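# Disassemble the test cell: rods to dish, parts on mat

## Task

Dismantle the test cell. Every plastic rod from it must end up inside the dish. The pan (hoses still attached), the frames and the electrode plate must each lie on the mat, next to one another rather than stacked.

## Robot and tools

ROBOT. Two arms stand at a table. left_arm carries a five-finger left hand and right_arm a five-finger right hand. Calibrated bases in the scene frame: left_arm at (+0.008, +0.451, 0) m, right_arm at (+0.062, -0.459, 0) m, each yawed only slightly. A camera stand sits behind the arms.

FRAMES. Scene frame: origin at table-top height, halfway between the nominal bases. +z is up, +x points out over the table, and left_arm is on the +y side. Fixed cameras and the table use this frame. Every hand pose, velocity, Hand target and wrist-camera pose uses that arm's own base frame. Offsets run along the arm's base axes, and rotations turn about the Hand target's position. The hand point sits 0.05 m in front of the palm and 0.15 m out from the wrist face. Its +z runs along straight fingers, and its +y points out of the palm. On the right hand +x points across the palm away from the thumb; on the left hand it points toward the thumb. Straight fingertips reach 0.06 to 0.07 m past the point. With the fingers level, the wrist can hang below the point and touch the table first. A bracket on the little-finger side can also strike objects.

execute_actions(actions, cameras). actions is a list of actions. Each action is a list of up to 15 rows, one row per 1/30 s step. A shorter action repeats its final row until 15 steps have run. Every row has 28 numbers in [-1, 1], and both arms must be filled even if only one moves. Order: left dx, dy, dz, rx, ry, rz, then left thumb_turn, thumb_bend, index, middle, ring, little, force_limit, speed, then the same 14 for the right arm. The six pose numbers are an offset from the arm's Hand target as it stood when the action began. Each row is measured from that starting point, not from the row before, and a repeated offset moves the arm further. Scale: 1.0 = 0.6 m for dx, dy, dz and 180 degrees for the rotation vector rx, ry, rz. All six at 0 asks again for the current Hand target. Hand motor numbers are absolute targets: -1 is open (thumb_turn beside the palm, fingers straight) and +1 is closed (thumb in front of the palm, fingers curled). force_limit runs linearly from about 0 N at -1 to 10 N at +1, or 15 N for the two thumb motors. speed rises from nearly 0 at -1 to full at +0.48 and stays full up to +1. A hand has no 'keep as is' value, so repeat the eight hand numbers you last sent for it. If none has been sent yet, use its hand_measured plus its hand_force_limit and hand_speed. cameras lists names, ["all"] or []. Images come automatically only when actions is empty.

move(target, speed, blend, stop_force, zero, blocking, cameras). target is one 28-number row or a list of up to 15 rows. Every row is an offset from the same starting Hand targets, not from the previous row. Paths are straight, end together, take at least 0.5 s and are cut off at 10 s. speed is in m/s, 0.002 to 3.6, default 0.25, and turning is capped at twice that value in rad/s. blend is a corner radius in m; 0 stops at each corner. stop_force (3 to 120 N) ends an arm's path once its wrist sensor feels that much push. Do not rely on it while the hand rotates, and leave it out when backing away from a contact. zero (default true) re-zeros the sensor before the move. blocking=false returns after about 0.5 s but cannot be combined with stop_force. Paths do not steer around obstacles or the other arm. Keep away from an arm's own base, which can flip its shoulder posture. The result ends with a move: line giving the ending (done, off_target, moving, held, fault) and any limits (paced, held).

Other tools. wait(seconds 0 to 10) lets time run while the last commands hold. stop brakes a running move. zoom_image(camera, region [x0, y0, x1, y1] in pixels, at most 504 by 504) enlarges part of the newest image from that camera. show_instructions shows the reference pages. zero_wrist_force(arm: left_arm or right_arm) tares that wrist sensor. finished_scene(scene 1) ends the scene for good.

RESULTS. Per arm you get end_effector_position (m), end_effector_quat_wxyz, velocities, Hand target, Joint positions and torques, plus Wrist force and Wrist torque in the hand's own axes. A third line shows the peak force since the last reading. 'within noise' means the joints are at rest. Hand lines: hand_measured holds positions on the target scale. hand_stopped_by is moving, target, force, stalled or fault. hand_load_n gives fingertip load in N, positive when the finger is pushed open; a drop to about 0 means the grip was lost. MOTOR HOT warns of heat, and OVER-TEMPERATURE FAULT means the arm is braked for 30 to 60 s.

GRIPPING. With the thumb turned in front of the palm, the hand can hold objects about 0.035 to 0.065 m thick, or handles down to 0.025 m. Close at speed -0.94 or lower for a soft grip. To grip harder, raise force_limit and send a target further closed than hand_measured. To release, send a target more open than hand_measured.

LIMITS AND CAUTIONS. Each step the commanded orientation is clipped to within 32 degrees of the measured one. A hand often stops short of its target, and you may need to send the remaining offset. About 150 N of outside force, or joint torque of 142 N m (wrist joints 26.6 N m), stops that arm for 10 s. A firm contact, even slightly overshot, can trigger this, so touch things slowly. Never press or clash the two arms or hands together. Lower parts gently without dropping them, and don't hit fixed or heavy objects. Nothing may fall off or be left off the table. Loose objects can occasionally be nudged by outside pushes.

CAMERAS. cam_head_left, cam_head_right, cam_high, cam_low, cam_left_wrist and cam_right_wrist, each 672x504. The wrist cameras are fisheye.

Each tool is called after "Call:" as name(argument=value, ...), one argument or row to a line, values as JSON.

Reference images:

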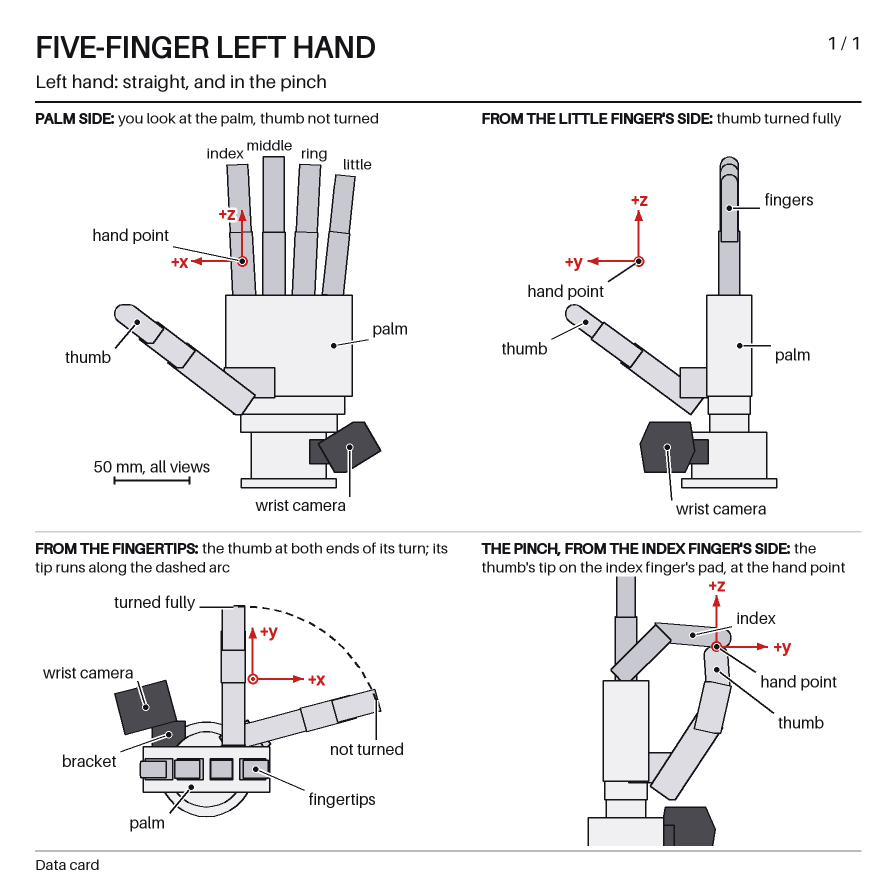

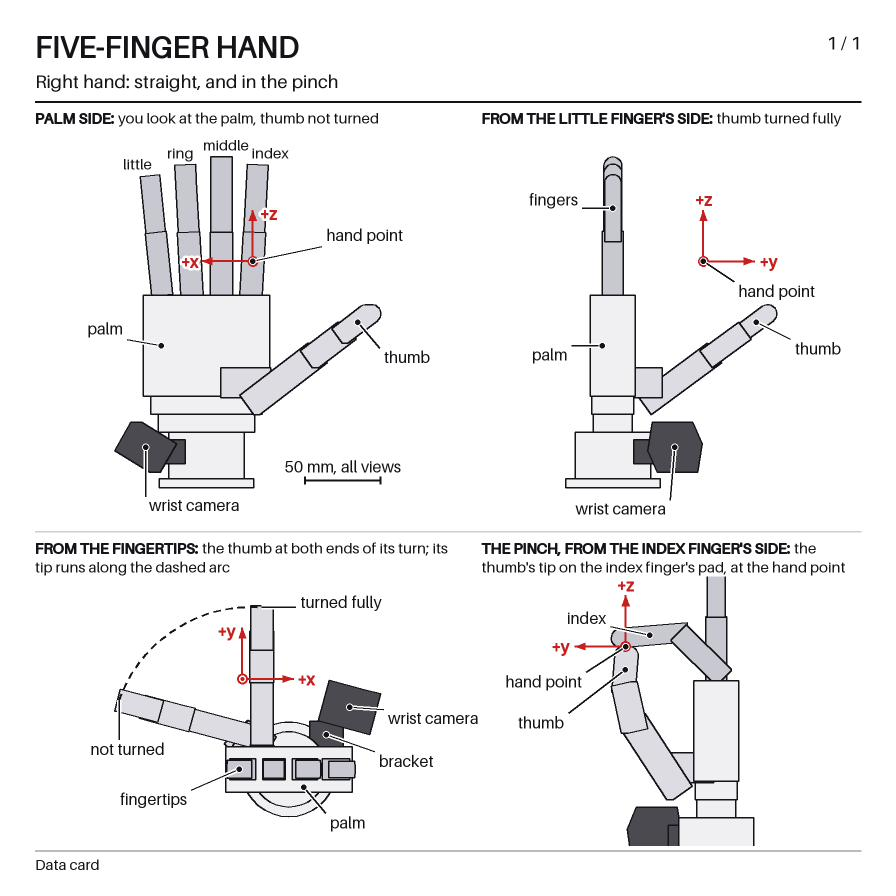

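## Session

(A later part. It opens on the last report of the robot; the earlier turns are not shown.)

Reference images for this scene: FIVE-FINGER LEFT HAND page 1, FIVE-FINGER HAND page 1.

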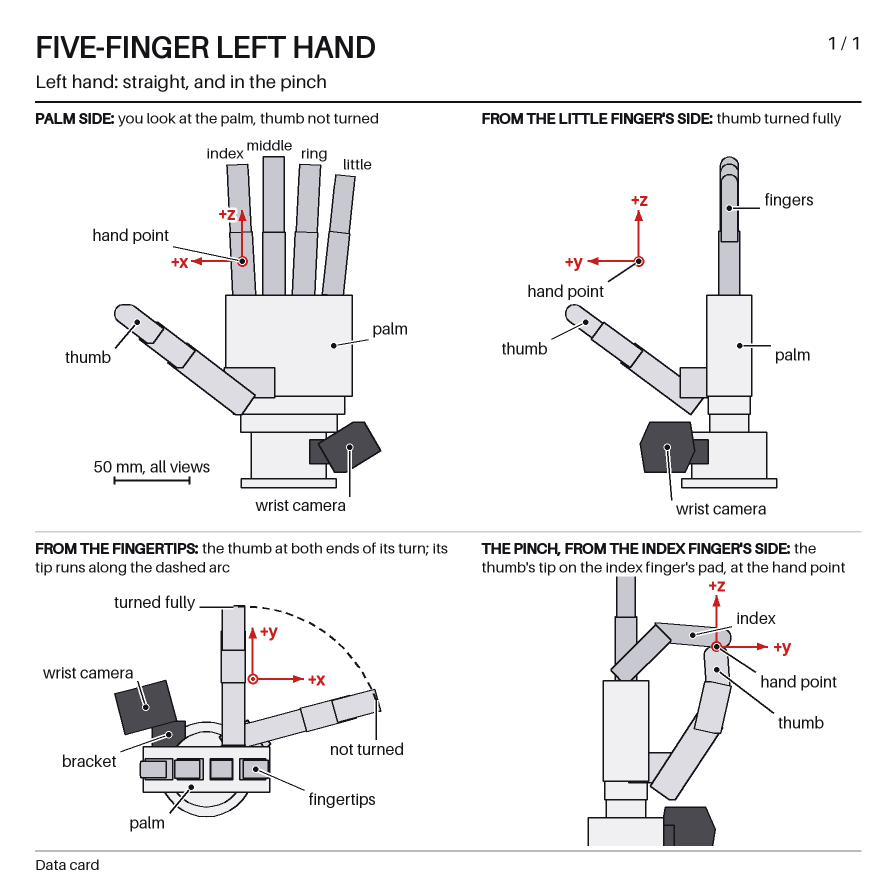

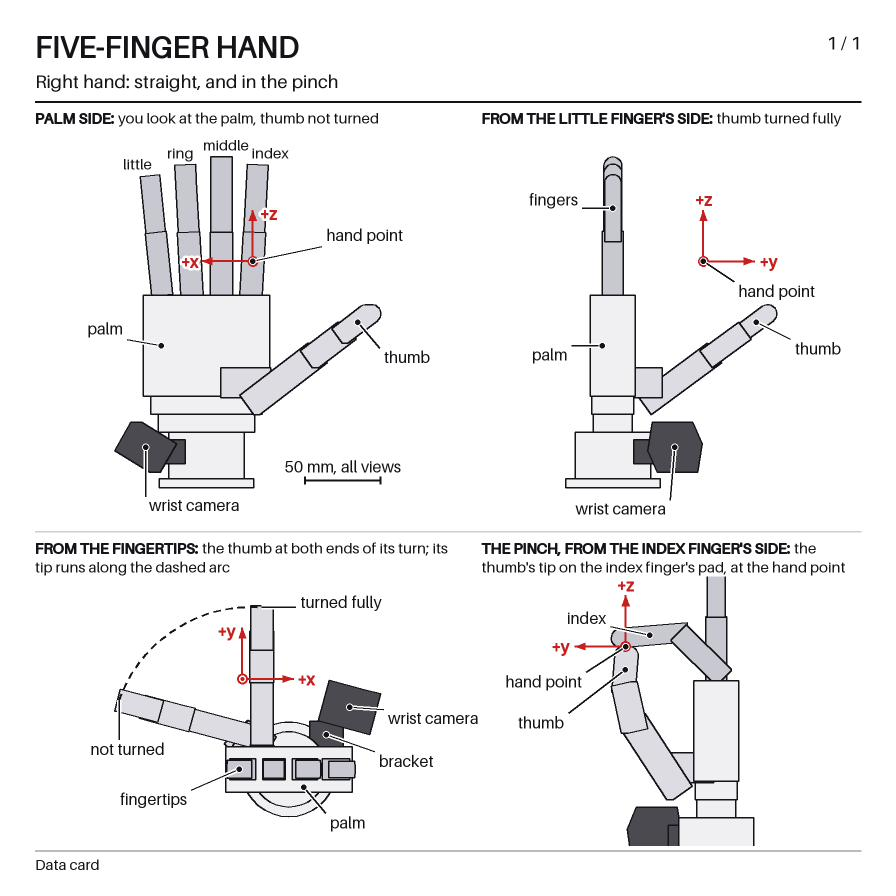

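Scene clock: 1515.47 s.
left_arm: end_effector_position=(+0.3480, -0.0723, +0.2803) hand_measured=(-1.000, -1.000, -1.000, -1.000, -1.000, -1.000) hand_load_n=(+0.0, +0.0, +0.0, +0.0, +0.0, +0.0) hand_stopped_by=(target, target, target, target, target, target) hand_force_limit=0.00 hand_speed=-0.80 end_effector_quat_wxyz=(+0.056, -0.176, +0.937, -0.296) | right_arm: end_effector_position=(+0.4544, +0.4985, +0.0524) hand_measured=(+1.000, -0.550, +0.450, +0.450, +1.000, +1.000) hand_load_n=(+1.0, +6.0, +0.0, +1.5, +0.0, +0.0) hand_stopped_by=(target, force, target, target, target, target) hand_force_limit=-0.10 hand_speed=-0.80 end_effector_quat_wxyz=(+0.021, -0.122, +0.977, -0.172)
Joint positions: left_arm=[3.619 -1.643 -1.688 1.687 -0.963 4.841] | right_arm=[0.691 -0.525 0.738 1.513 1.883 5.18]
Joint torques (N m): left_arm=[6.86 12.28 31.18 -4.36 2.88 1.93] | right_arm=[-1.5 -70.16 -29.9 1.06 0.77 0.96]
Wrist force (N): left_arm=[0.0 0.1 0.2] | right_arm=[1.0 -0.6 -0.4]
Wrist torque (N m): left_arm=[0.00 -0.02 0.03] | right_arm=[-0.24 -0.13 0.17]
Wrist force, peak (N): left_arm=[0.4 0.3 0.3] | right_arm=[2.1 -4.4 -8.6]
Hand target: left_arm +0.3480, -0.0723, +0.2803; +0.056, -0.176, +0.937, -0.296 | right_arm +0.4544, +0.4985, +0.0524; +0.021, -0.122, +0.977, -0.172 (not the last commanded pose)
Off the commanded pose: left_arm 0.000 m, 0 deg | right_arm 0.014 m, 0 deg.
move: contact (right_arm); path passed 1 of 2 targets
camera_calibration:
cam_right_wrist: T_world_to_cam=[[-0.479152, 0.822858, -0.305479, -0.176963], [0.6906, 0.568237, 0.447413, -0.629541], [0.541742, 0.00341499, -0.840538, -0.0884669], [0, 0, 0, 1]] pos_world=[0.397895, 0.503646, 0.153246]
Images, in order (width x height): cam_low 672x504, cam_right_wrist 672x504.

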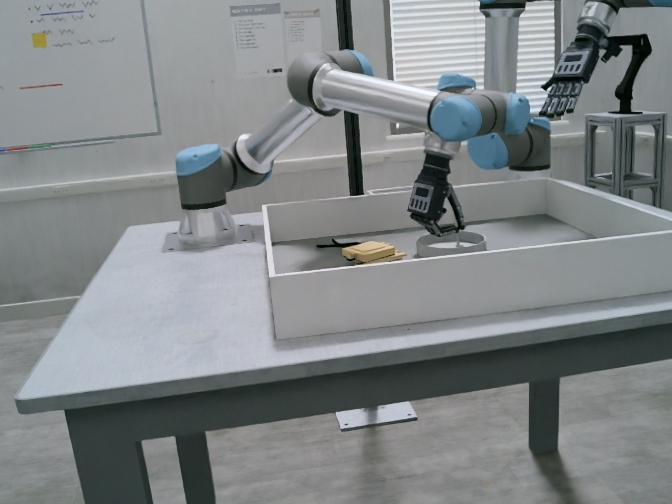

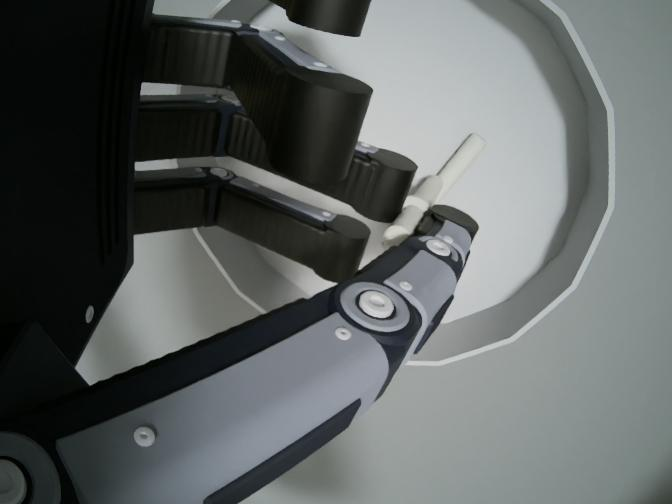

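Call:
move(
  target=[0,0,0,0,0,0,-1,-1,-1,-1,-1,-1,0,-0.8,0,0,0,0,0,0,1,-0.95,0.45,0.45,1,1,-0.1,-0.7],
  cameras=["cam_low","cam_right_wrist"],
)

Call:
zoom_image(
  camera="cam_low",
  region=[370, 150, 510, 290],
)

Scene clock: 1530.23 s.
left_arm: end_effector_position=(+0.3480, -0.0723, +0.2803) hand_measured=(-1.000, -1.000, -1.000, -1.000, -1.000, -1.000) hand_load_n=(-0.5, +0.0, +0.0, +0.0, +0.0, +0.0) hand_stopped_by=(target, target, target, target, target, target) hand_force_limit=0.00 hand_speed=-0.80 end_effector_quat_wxyz=(+0.056, -0.176, +0.937, -0.296) | right_arm: end_effector_position=(+0.4544, +0.4985, +0.0524) hand_measured=(+1.000, -0.950, +0.450, +0.450, +1.000, +1.000) hand_load_n=(+0.0, +0.0, +0.0, +0.0, +0.0, +0.0) hand_stopped_by=(target, target, target, target, target, target) hand_force_limit=-0.10 hand_speed=-0.70 end_effector_quat_wxyz=(+0.021, -0.122, +0.977, -0.172)
Joint positions: left_arm=[3.619 -1.643 -1.688 1.687 -0.963 4.841] | right_arm=[0.691 -0.525 0.738 1.513 1.883 5.18]
Joint torques (N m): left_arm=[6.09 12.83 31 -4.19 2.54 1.66] | right_arm=[-5.77 -70.54 -29.48 1.24 0.74 -1.25]
Wrist force (N): left_arm=[0.1 0.2 0.5] | right_arm=[0.9 -0.4 -0.1]
Wrist torque (N m): left_arm=[0.01 -0.01 0.03] | right_arm=[-0.21 -0.12 0.16]
Wrist force, peak (N): left_arm=[-0.3 0.3 0.5] | right_arm=[1.7 -0.3 -0.3]
Hand target: left_arm +0.3480, -0.0723, +0.2803; +0.056, -0.176, +0.937, -0.296 | right_arm +0.4544, +0.4985, +0.0524; +0.021, -0.122, +0.977, -0.172
Off the commanded pose: left_arm 0.000 m, 0 deg | right_arm 0.000 m, 0 deg.
move: done
camera_calibration:
cam_right_wrist: T_world_to_cam=[[-0.479152, 0.822858, -0.305479, -0.176963], [0.6906, 0.568237, 0.447413, -0.629541], [0.541742, 0.00341499, -0.840538, -0.0884669], [0, 0, 0, 1]] pos_world=[0.397895, 0.503646, 0.153246]
Images, in order (width x height): cam_low 672x504, cam_right_wrist 672x504.

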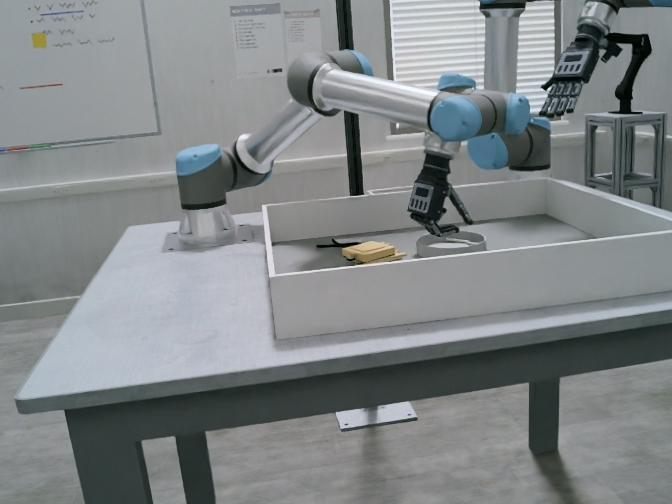

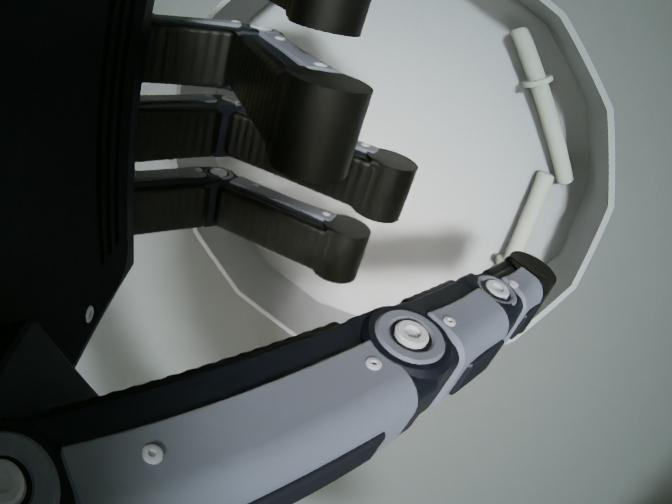

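Scaled by 3.600 from the camera's 672x504 image, which has a finer 960x720 frame.

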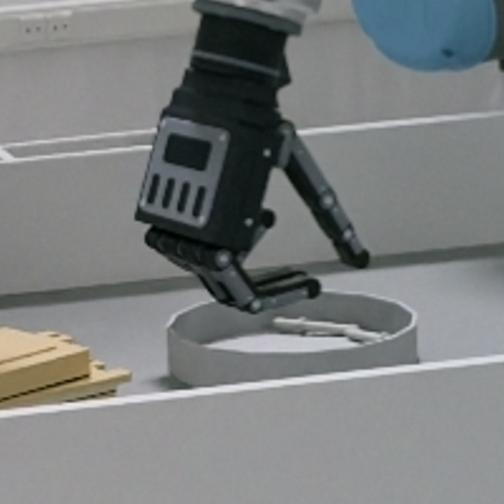

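Call:
move(
  target=[
    [0,0,0,0,0,0,-1,-1,-1,-1,-1,-1,0,-0.8,0,0,0.27,0,0,0,1,-0.95,0.45,0.45,1,1,-0.1,-0.7],
    [0,0,0,0,0,0,-1,-1,-1,-1,-1,-1,0,-0.8,0.07,-0.47,0.25,0,0,0,1,-0.95,0.45,0.45,1,1,-0.1,-0.7],
  ],
  speed=[0.15,0.2],
  blend=[0.03,0],
)

Call:
move(
  target=[0,0,0,0,0,0,-1,-1,-1,-1,-1,-1,0,-0.8,0,0,0,0,0,0,-1,-1,-1,-1,-1,-1,0,0.3],
  cameras=["all"],
)

Call:
zoom_image(
  camera="cam_low",
  region=[310, 210, 430, 290],
)

Call:
zoom_image(
  camera="cam_head_right",
  region=[320, 320, 520, 500],
)

Scene clock: 1555.20 s.
left_arm: end_effector_position=(+0.3480, -0.0723, +0.2803) hand_measured=(-1.000, -1.000, -1.000, -1.000, -1.000, -1.000) hand_load_n=(+0.0, +0.0, +0.0, +0.0, +0.0, +0.0) hand_stopped_by=(target, target, target, target, target, target) hand_force_limit=0.00 hand_speed=-0.80 end_effector_quat_wxyz=(+0.056, -0.176, +0.937, -0.296) | right_arm: end_effector_position=(+0.4964, +0.2166, +0.2024) hand_measured=(+1.000, -0.950, +0.450, +0.450, +1.000, +1.000) hand_load_n=(+0.0, +0.0, +0.0, +0.0, +0.0, +0.0) hand_stopped_by=(target, target, target, target, target, target) hand_force_limit=-0.10 hand_speed=-0.70 end_effector_quat_wxyz=(+0.021, -0.122, +0.977, -0.172)
Joint positions: left_arm=[3.619 -1.643 -1.688 1.687 -0.963 4.841] | right_arm=[0.215 -1.044 1.225 1.379 1.918 4.678]
Joint torques (N m): left_arm=[6.2 12.72 30.87 -4.06 1.86 1.48] | right_arm=[-6.21 -34.36 -23.54 1.88 -1.23 -1.39]
Wrist force (N): left_arm=[0.1 0.2 0.1] | right_arm=[1.1 -0.1 0.4]
Wrist torque (N m): left_arm=[0.02 -0.03 0.04] | right_arm=[-0.16 -0.17 0.13]
Wrist force, peak (N): left_arm=[-0.3 0.3 0.4] | right_arm=[1.4 -2.0 0.7]
Hand target: left_arm +0.3480, -0.0723, +0.2803; +0.056, -0.176, +0.937, -0.296 | right_arm +0.4964, +0.2165, +0.2024; +0.021, -0.122, +0.977, -0.172
Off the commanded pose: left_arm 0.000 m, 0 deg | right_arm 0.000 m, 0 deg.
move: done

Scene clock: 1556.30 s.
left_arm: end_effector_position=(+0.3480, -0.0723, +0.2803) hand_measured=(-1.000, -1.000, -1.000, -1.000, -1.000, -1.000) hand_load_n=(-0.5, -0.5, +0.0, +0.0, +0.0, +0.0) hand_stopped_by=(target, target, target, target, target, target) hand_force_limit=0.00 hand_speed=-0.80 end_effector_quat_wxyz=(+0.056, -0.176, +0.937, -0.296) | right_arm: end_effector_position=(+0.4964, +0.2165, +0.2024) hand_measured=(-1.000, -1.000, -1.000, -1.000, -1.000, -1.000) hand_load_n=(+0.0, -0.5, +0.0, +0.0, +0.0, +0.0) hand_stopped_by=(target, target, target, target, target, target) hand_force_limit=0.00 hand_speed=0.30 end_effector_quat_wxyz=(+0.021, -0.122, +0.977, -0.172)
Joint positions: left_arm=[3.619 -1.643 -1.688 1.687 -0.963 4.841] | right_arm=[0.215 -1.044 1.225 1.379 1.918 4.678]
Joint torques (N m): left_arm=[5.96 12.94 31.17 -4.05 1.78 1.13] | right_arm=[-7.35 -32.21 -18.84 1.15 1.4 -1.26]
Wrist force (N): left_arm=[0.3 0.2 0.1] | right_arm=[1.3 -0.1 0.7]
Wrist torque (N m): left_arm=[0.03 -0.05 0.04] | right_arm=[-0.21 -0.18 0.15]
Wrist force, peak (N): left_arm=[0.4 -0.2 0.4] | right_arm=[1.5 -0.1 0.1]
Hand target: left_arm +0.3480, -0.0723, +0.2803; +0.056, -0.176, +0.937, -0.296 | right_arm +0.4964, +0.2165, +0.2024; +0.021, -0.122, +0.977, -0.172
Off the commanded pose: left_arm 0.000 m, 0 deg | right_arm 0.000 m, 0 deg.
move: done
camera_calibration:
cam_left_wrist: T_world_to_cam=[[0.0151886, -0.823904, 0.566525, -0.230564], [-0.944279, 0.174495, 0.279086, 0.263874], [-0.328796, -0.539197, -0.775345, 0.413035], [0, 0, 0, 1]] pos_world=[0.388477, -0.0133002, 0.377222]
cam_right_wrist: T_world_to_cam=[[-0.479197, 0.822858, -0.30541, 0.121076], [0.690569, 0.568236, 0.447461, -0.565485], [0.541742, 0.00351498, -0.840538, 0.0157471], [0, 0, 0, 1]] pos_world=[0.439995, 0.221645, 0.303246]

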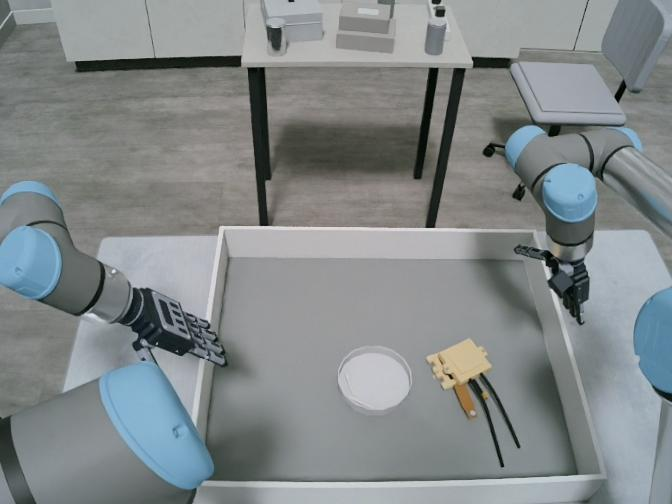

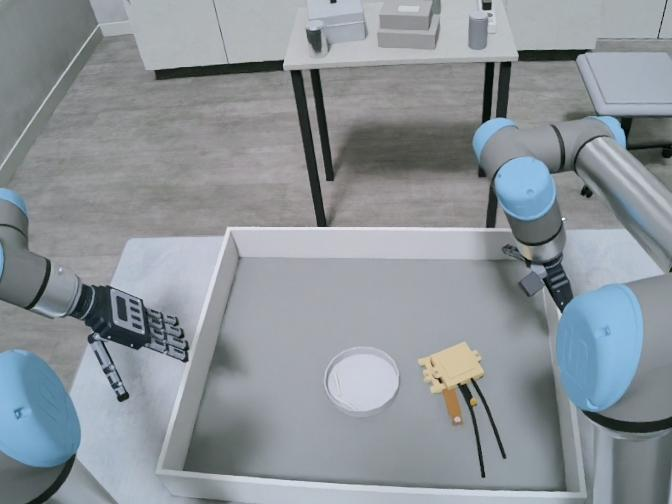

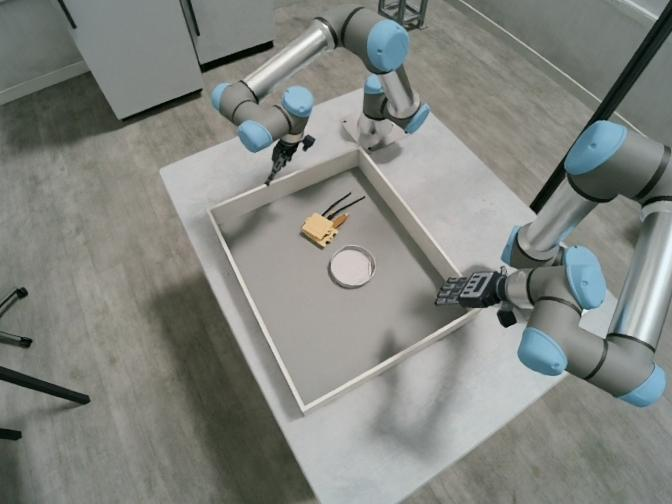

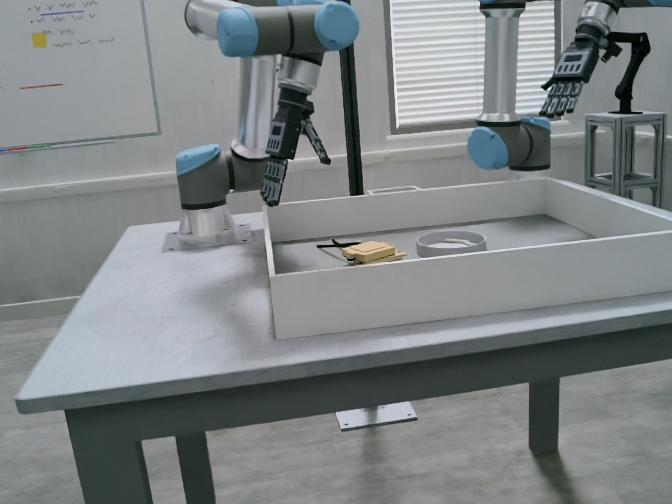

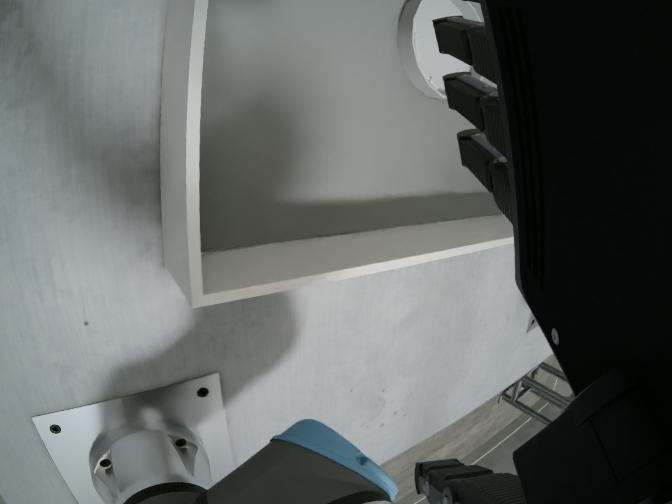

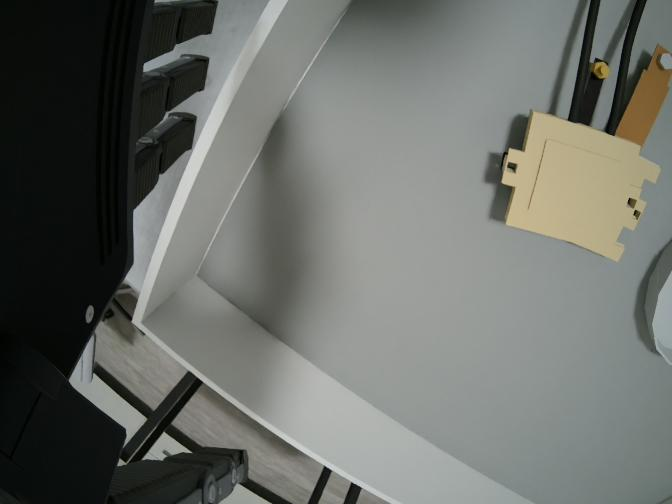

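Scaled by 4.200 from the camera's 672x504 image, which has a finer 960x720 frame.

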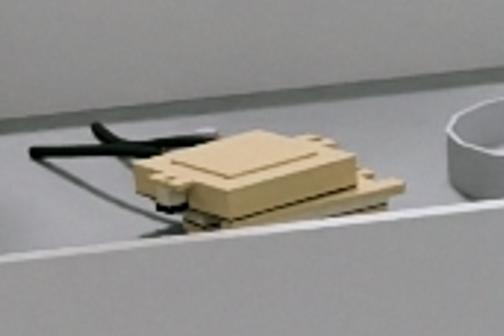

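Scaled by 2.520 from the camera's 672x504 image, which has a finer 960x720 frame.

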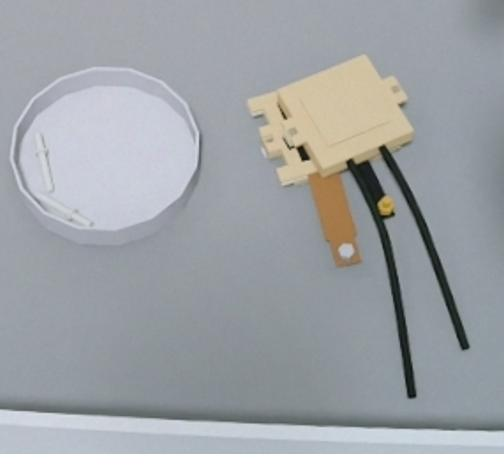

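Call:
move(
  target=[
    [0,0,0,0,0,0,-1,-1,-1,-1,-1,-1,0,-0.8,-0.077,0.0275,0,0.269,0.068,0,-1,-1,1,1,1,1,0,0.3],
    [0,0,0,0,0,0,-1,-1,-1,-1,-1,-1,0,-0.8,-0.077,0.0275,-0.216,0.269,0.068,0,-1,-1,1,1,1,1,0,0.3],
  ],
  speed=[0.2,0.15],
  cameras=["cam_right_wrist","cam_low"],
)

Scene clock: 1715.93 s.
left_arm: end_effector_position=(+0.3480, -0.0723, +0.2803) hand_measured=(-1.000, -1.000, -1.000, -1.000, -1.000, -1.000) hand_load_n=(-0.5, +0.0, +0.0, +0.0, +0.0, +0.0) hand_stopped_by=(target, target, target, target, target, target) hand_force_limit=0.00 hand_speed=-0.80 end_effector_quat_wxyz=(+0.056, -0.176, +0.937, -0.296) | right_arm: end_effector_position=(+0.4561, +0.2462, +0.0868) hand_measured=(-1.000, -1.000, +1.000, +1.000, +1.000, +1.000) hand_load_n=(+0.0, +0.0, +0.0, +0.0, +0.0, +0.0) hand_stopped_by=(target, target, target, target, target, target) hand_force_limit=0.00 hand_speed=0.30 end_effector_quat_wxyz=(-0.019, -0.114, +0.949, +0.292)
Joint positions: left_arm=[3.619 -1.643 -1.688 1.687 -0.963 4.841] | right_arm=[-0.175 -0.925 1.667 1.062 1.019 4.232]
Joint torques (N m): left_arm=[5.22 13.17 30.94 -3.96 1.31 0.75] | right_arm=[-29.39 -41.76 -26.87 -1.84 11.75 -3.17]
Wrist force (N): left_arm=[0.1 0.3 0.2] | right_arm=[-8.0 60.4 13.7]
Wrist torque (N m): left_arm=[0.02 -0.02 0.04] | right_arm=[3.29 -0.54 3.63]
Wrist force, peak (N): left_arm=[0.7 -0.1 0.0] | right_arm=[-15.3 88.6 -20.1]
Hand target: left_arm +0.3480, -0.0723, +0.2803; +0.056, -0.176, +0.937, -0.296 | right_arm +0.4502, +0.2330, +0.0728; -0.032, -0.120, +0.958, +0.257
Off the commanded pose: left_arm 0.000 m, 0 deg | right_arm 0.020 m, 4 deg.
move: off_target (right_arm)
camera_calibration:
cam_right_wrist: T_world_to_cam=[[-0.450619, 0.701937, 0.551568, -0.0156993], [0.801427, 0.0459059, 0.596328, -0.4376], [0.393265, 0.710758, -0.583237, -0.188383], [0, 0, 0, 1]] pos_world=[0.417714, 0.165003, 0.15974]
Images, in order (width x height): cam_low 672x504, cam_right_wrist 672x504.

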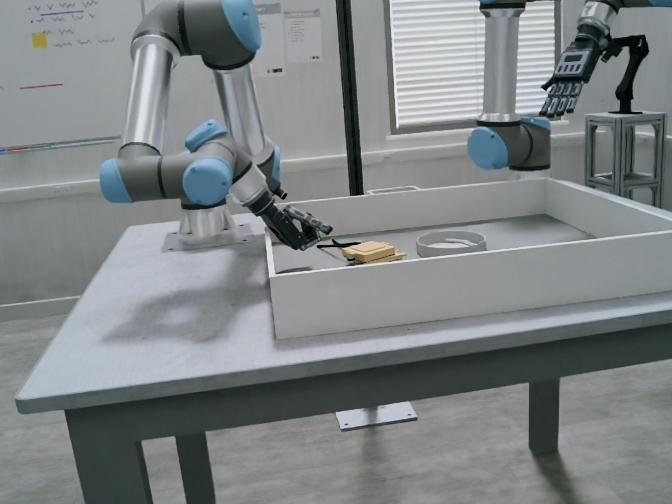

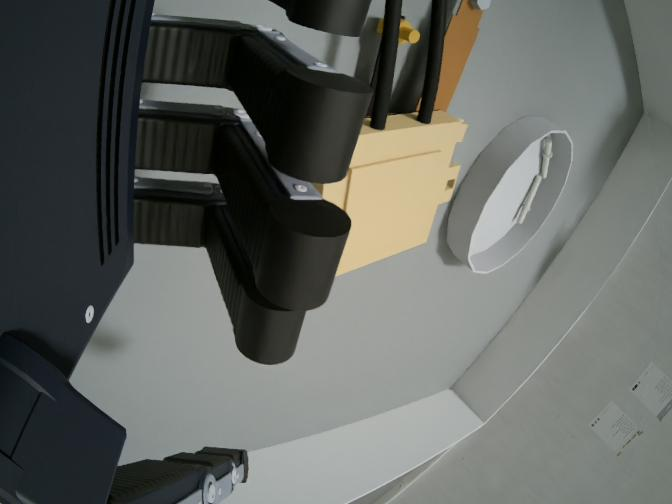

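Call:
move(
  target=[0,0,0,0,0,0,-1,-1,-1,-1,-1,-1,0,-0.8,0.01,0.07,0.2,0,0,0,-1,-1,1,1,1,1,0,0.3],
  speed=0.15,
  cameras=["cam_right_wrist"],
)

Scene clock: 1723.90 s.
left_arm: end_effector_position=(+0.3480, -0.0723, +0.2803) hand_measured=(-1.000, -1.000, -1.000, -1.000, -1.000, -1.000) hand_load_n=(+0.0, +0.0, +0.0, +0.0, -0.5, +0.0) hand_stopped_by=(target, target, target, target, target, target) hand_force_limit=0.00 hand_speed=-0.80 end_effector_quat_wxyz=(+0.056, -0.176, +0.937, -0.296) | right_arm: end_effector_position=(+0.4563, +0.2750, +0.1928) hand_measured=(-1.000, -1.000, +1.000, +1.000, +1.000, +1.000) hand_load_n=(+0.0, +0.0, +0.0, +0.0, +0.0, +0.0) hand_stopped_by=(target, target, target, target, target, target) hand_force_limit=0.00 hand_speed=0.30 end_effector_quat_wxyz=(-0.032, -0.120, +0.958, +0.257)
Joint positions: left_arm=[3.619 -1.643 -1.688 1.687 -0.963 4.841] | right_arm=[-0.081 -1.063 1.519 1.299 1.078 4.336]
Joint torques (N m): left_arm=[5.44 12.48 30.57 -3.88 1.02 0.68] | right_arm=[-4.17 -31.91 -9.18 3.57 1.54 -0.74]
Wrist force (N): left_arm=[0.2 0.2 0.2] | right_arm=[3.3 -0.3 0.5]
Wrist torque (N m): left_arm=[0.01 -0.03 0.04] | right_arm=[-0.17 -0.52 0.29]
Wrist force, peak (N): left_arm=[0.4 -0.2 0.4] | right_arm=[-8.2 60.2 13.4]
Hand target: left_arm +0.3480, -0.0723, +0.2803; +0.056, -0.176, +0.937, -0.296 | right_arm +0.4562, +0.2750, +0.1928; -0.032, -0.120, +0.958, +0.257
Off the commanded pose: left_arm 0.000 m, 0 deg | right_arm 0.000 m, 0 deg.
move: done
camera_calibration:
cam_right_wrist: T_world_to_cam=[[-0.456726, 0.733188, 0.503822, -0.0908784], [0.807679, 0.104356, 0.580314, -0.518111], [0.372902, 0.671971, -0.639842, -0.116198], [0, 0, 0, 1]] pos_world=[0.420292, 0.198781, 0.272106]
Images, in order (width x height): cam_right_wrist 672x504.

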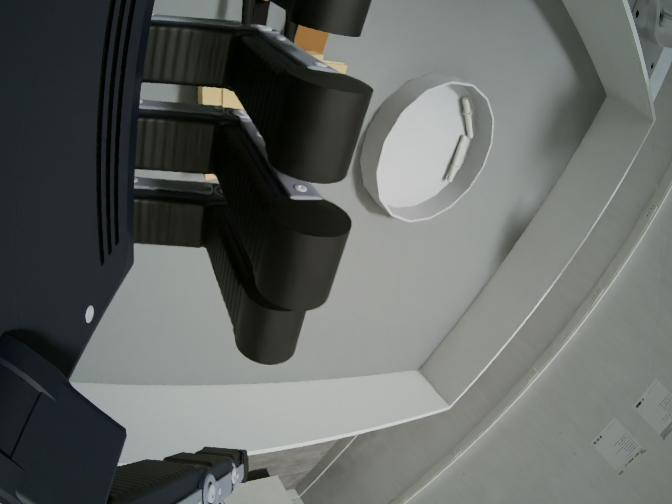

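Call:
zoom_image(
  camera="cam_low",
  region=[335, 225, 415, 285],
)

Call:
wait(
  seconds=0,
  cameras=["cam_high","cam_head_left","cam_low"],
)

Call:
zoom_image(
  camera="cam_low",
  region=[335, 225, 415, 285],
)

Call:
zoom_image(
  camera="cam_high",
  region=[285, 185, 375, 255],
)

Call:
zoom_image(
  camera="cam_head_left",
  region=[410, 320, 530, 480],
)

This scene's latest camera images include none from cam_low. They are from: cam_right_wrist. cam_low's image comes with the result of a call that names it in "cameras".

Scene clock: 1758.27 s.
left_arm: end_effector_position=(+0.3480, -0.0723, +0.2803) hand_measured=(-1.000, -1.000, -1.000, -1.000, -1.000, -1.000) hand_load_n=(+0.0, +0.0, +0.0, +0.0, +0.0, +0.0) hand_stopped_by=(target, target, target, target, target, target) hand_force_limit=0.00 hand_speed=-0.80 end_effector_quat_wxyz=(+0.056, -0.176, +0.937, -0.296) | right_arm: end_effector_position=(+0.4562, +0.2750, +0.1928) hand_measured=(-1.000, -1.000, +1.000, +1.000, +1.000, +1.000) hand_load_n=(+0.0, -0.5, +0.0, +0.0, +0.0, +0.0) hand_stopped_by=(target, target, target, target, target, target) hand_force_limit=0.00 hand_speed=0.30 end_effector_quat_wxyz=(-0.032, -0.120, +0.958, +0.257)
Joint positions: left_arm=[3.619 -1.643 -1.688 1.687 -0.963 4.841] | right_arm=[-0.081 -1.063 1.519 1.3 1.078 4.336]
Joint torques (N m): left_arm=[5.61 13.16 30.75 -3.95 0.77 0.54] | right_arm=[-7.95 -28.76 -17.17 3.85 1.37 1.45]
Wrist force (N): left_arm=[0.0 0.3 0.0] | right_arm=[2.8 -0.4 0.5]
Wrist torque (N m): left_arm=[0.05 -0.01 0.02] | right_arm=[-0.17 -0.44 0.27]
Wrist force, peak (N): left_arm=[0.5 0.1 0.4] | right_arm=[3.4 -0.2 0.2]
Hand target: left_arm +0.3480, -0.0723, +0.2803; +0.056, -0.176, +0.937, -0.296 | right_arm +0.4562, +0.2750, +0.1928; -0.032, -0.120, +0.958, +0.257
Off the commanded pose: left_arm 0.000 m, 0 deg | right_arm 0.000 m, 0 deg.
Images, in order (width x height): cam_head_left 672x504, cam_high 672x504, cam_low 672x504.

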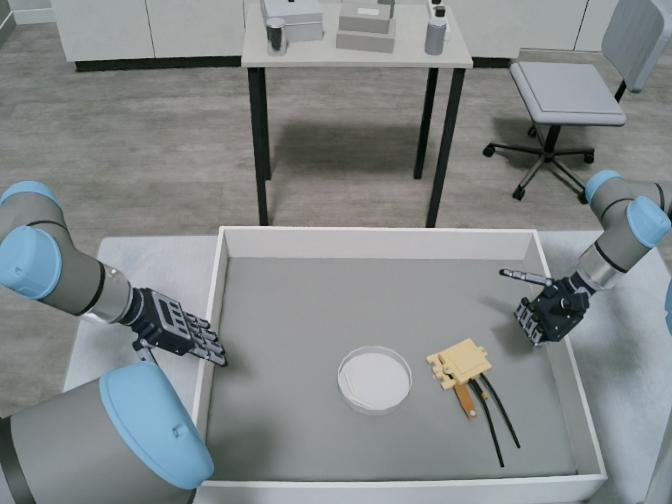

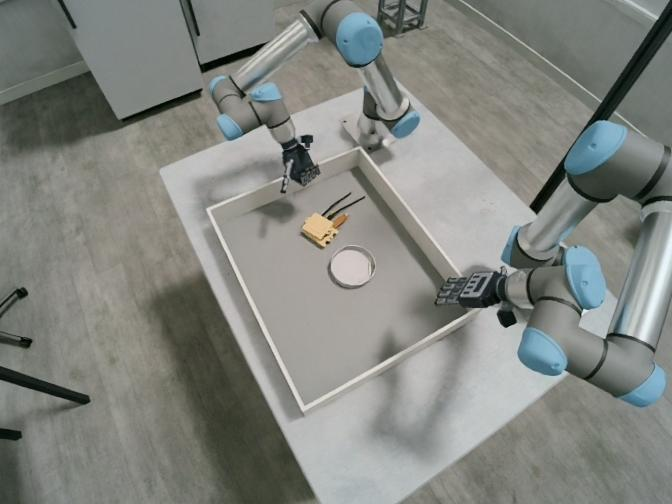

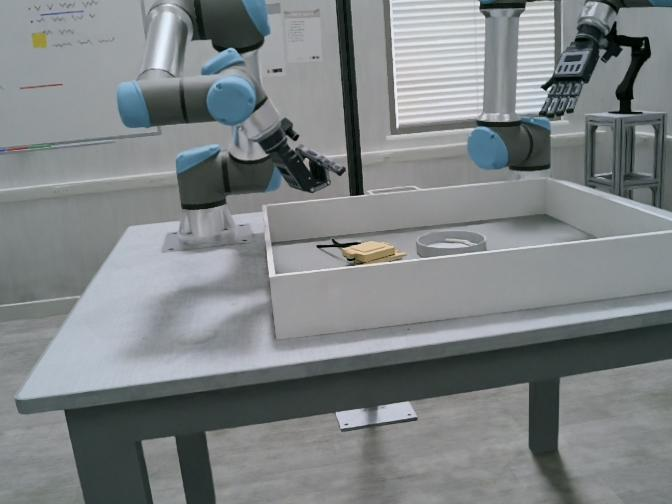

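Scaled by 6.300 from the camera's 672x504 image, which has a finer 960x720 frame.

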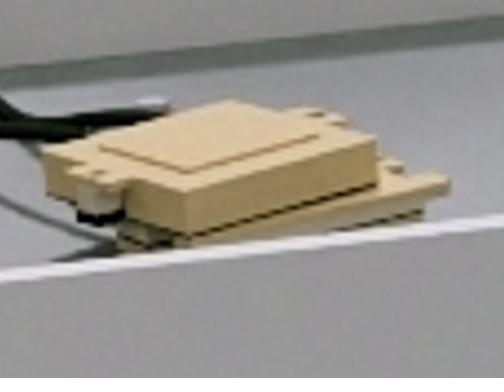

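Scaled by 5.600 from the camera's 672x504 image, which has a finer 960x720 frame.

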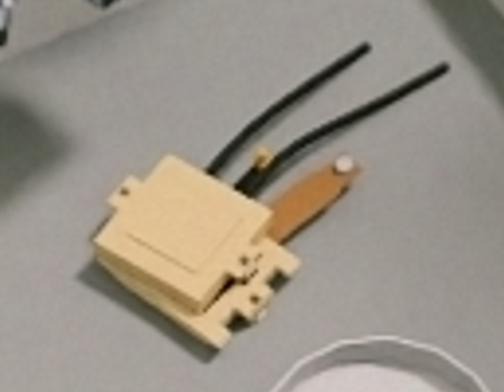

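Scaled by 3.150 from the camera's 672x504 image, which has a finer 960x720 frame.

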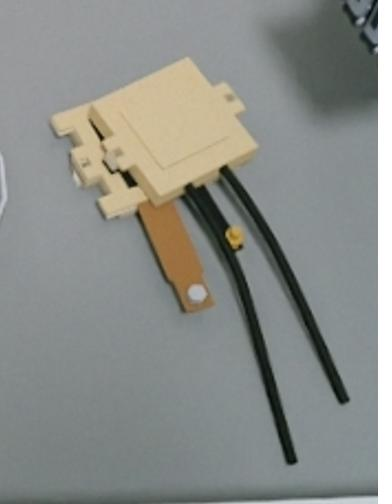

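Call:
move(
  target=[
    [0,0,0,0,0,0,-1,-1,-1,-1,-1,-1,0,-0.8,0,0,0.178,0,0,0,-1,-1,1,1,1,1,0,0.3],
    [0,0,0,0,0,0,-1,-1,-1,-1,-1,-1,0,-0.8,0.24,-0.258,0.178,-0.0807,-0.1722,0.548,-1,-1,1,1,1,1,0,0.3],
  ],
  speed=[0.25,0.3],
  blend=[0.03,0],
)

Call:
move(
  target=[
    [0.2555,-0.8515,-0.05,0.199,-0.0776,-0.458,-1,-1,-1,1,1,1,0,0.2,0,0,0,0,0,0,-1,-1,1,1,1,1,0,0.3],
  ],
  speed=[0.25],
  cameras=["cam_left_wrist","cam_low","cam_head_right"],
)

Scene clock: 1879.93 s.
left_arm: end_effector_position=(+0.3480, -0.0723, +0.2803) hand_measured=(-1.000, -1.000, -1.000, -1.000, -1.000, -1.000) hand_load_n=(+0.0, +0.0, +0.0, +0.0, +0.0, +0.0) hand_stopped_by=(target, target, target, target, target, target) hand_force_limit=0.00 hand_speed=-0.80 end_effector_quat_wxyz=(+0.056, -0.176, +0.937, -0.296) | right_arm: end_effector_position=(+0.5985, +0.1199, +0.2986) hand_measured=(-1.000, -1.000, +1.000, +1.000, +1.000, +1.000) hand_load_n=(+0.0, +0.0, +0.0, +0.0, +0.0, +0.0) hand_stopped_by=(target, target, target, target, target, target) hand_force_limit=0.00 hand_speed=0.30 end_effector_quat_wxyz=(-0.079, +0.836, -0.538, +0.075)
Joint positions: left_arm=[3.619 -1.643 -1.688 1.687 -0.963 4.841] | right_arm=[-0.049 -0.55 0.035 1.877 1.508 2.671]
Joint torques (N m): left_arm=[4.99 12.39 30.51 -3.9 0.22 0.2] | right_arm=[-6.83 -53.04 -27.76 3.34 -2.24 0.34]
Wrist force (N): left_arm=[0.1 0.1 0.0] | right_arm=[3.4 0.7 0.1]
Wrist torque (N m): left_arm=[0.02 -0.02 0.04] | right_arm=[-0.02 -0.55 0.28]
Wrist force, peak (N): left_arm=[0.0 0.1 0.6] | right_arm=[3.9 0.8 0.0]
Hand target: left_arm +0.3480, -0.0723, +0.2803; +0.056, -0.176, +0.937, -0.296 | right_arm +0.6002, +0.1202, +0.2996; +0.000, +0.846, -0.534, +0.000
Off the commanded pose: left_arm 0.000 m, 0 deg | right_arm 0.002 m, 12 deg.
elbow stopped short (right arm): the move would have taken joint 3 (elbow) straighter than the controller allows.
move: off_target (right_arm)

Scene clock: 1883.63 s.
left_arm: end_effector_position=(+0.5005, -0.5820, +0.2496) hand_measured=(-1.000, -1.000, -1.000, +1.000, +1.000, +1.000) hand_load_n=(+0.0, +0.0, +0.0, +0.0, +0.0, +0.0) hand_stopped_by=(target, target, target, target, target, target) hand_force_limit=0.00 hand_speed=0.20 end_effector_quat_wxyz=(+0.231, +0.567, +0.788, -0.063) | right_arm: end_effector_position=(+0.5985, +0.1199, +0.2985) hand_measured=(-1.000, -1.000, +1.000, +1.000, +1.000, +1.000) hand_load_n=(+0.0, +0.0, +0.0, +0.0, +0.0, +0.0) hand_stopped_by=(target, target, target, target, target, target) hand_force_limit=0.00 hand_speed=0.30 end_effector_quat_wxyz=(-0.079, +0.836, -0.538, +0.074)
Joint positions: left_arm=[2.388 -2.671 -0.035 1.614 -1.507 5.191] | right_arm=[-0.049 -0.55 0.035 1.877 1.508 2.671]
Joint torques (N m): left_arm=[-5.86 57 17.47 -0.44 1.51 -1.13] | right_arm=[-7.02 -46.18 -27.56 2.96 -0.42 -1.17]
Wrist force (N): left_arm=[0.0 0.8 -0.1] | right_arm=[3.4 0.8 0.4]
Wrist torque (N m): left_arm=[0.10 -0.10 -0.04] | right_arm=[-0.02 -0.56 0.29]
Wrist force, peak (N): left_arm=[0.2 1.7 -0.5] | right_arm=[3.8 0.9 -0.1]
Hand target: left_arm +0.5013, -0.5832, +0.2503; +0.000, +0.530, +0.848, +0.000 | right_arm +0.6002, +0.1202, +0.2996; +0.000, +0.846, -0.534, +0.000
Off the commanded pose: left_arm 0.002 m, 29 deg | right_arm 0.002 m, 12 deg.
elbow stopped short (right arm): the move would have taken joint 3 (elbow) straighter than the controller allows.
elbow stopped short (left arm): the move would have taken joint 3 (elbow) straighter than the controller allows.
move: off_target (left_arm, right_arm)
camera_calibration:
cam_left_wrist: T_world_to_cam=[[-0.961849, -0.0806894, -0.26141, 0.492798], [-0.121845, 0.981863, 0.145252, 0.597083], [0.244949, 0.171562, -0.954236, 0.335663], [0, 0, 0, 1]] pos_world=[0.464529, -0.604077, 0.362397]
Images, in order (width x height): cam_head_right 672x504, cam_low 672x504, cam_left_wrist 672x504.

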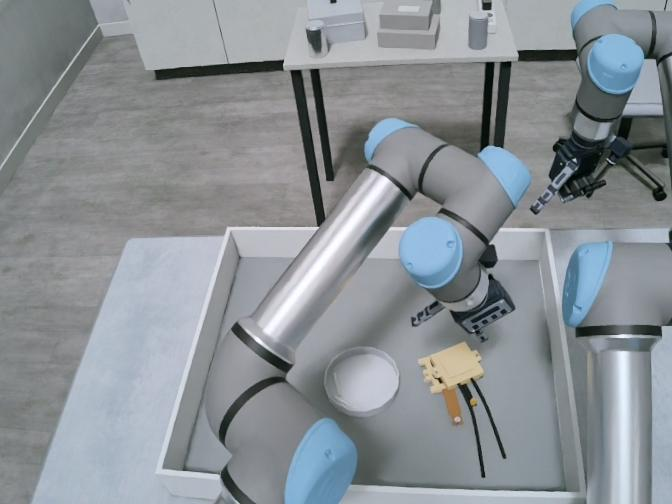

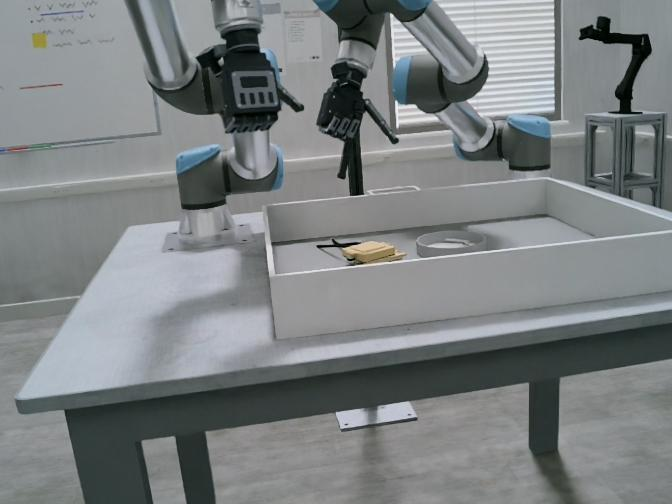

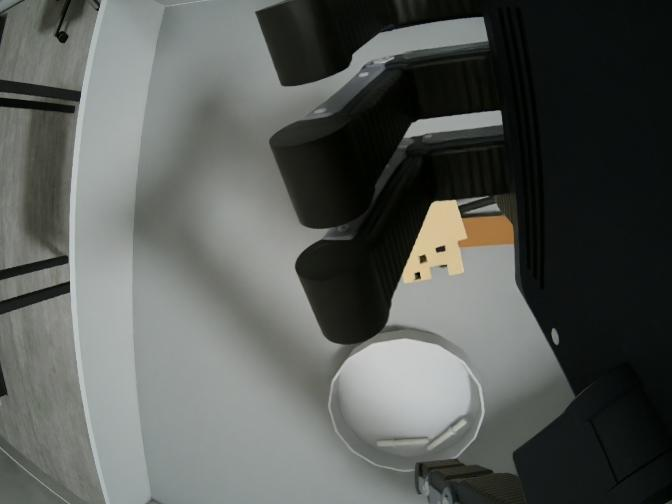

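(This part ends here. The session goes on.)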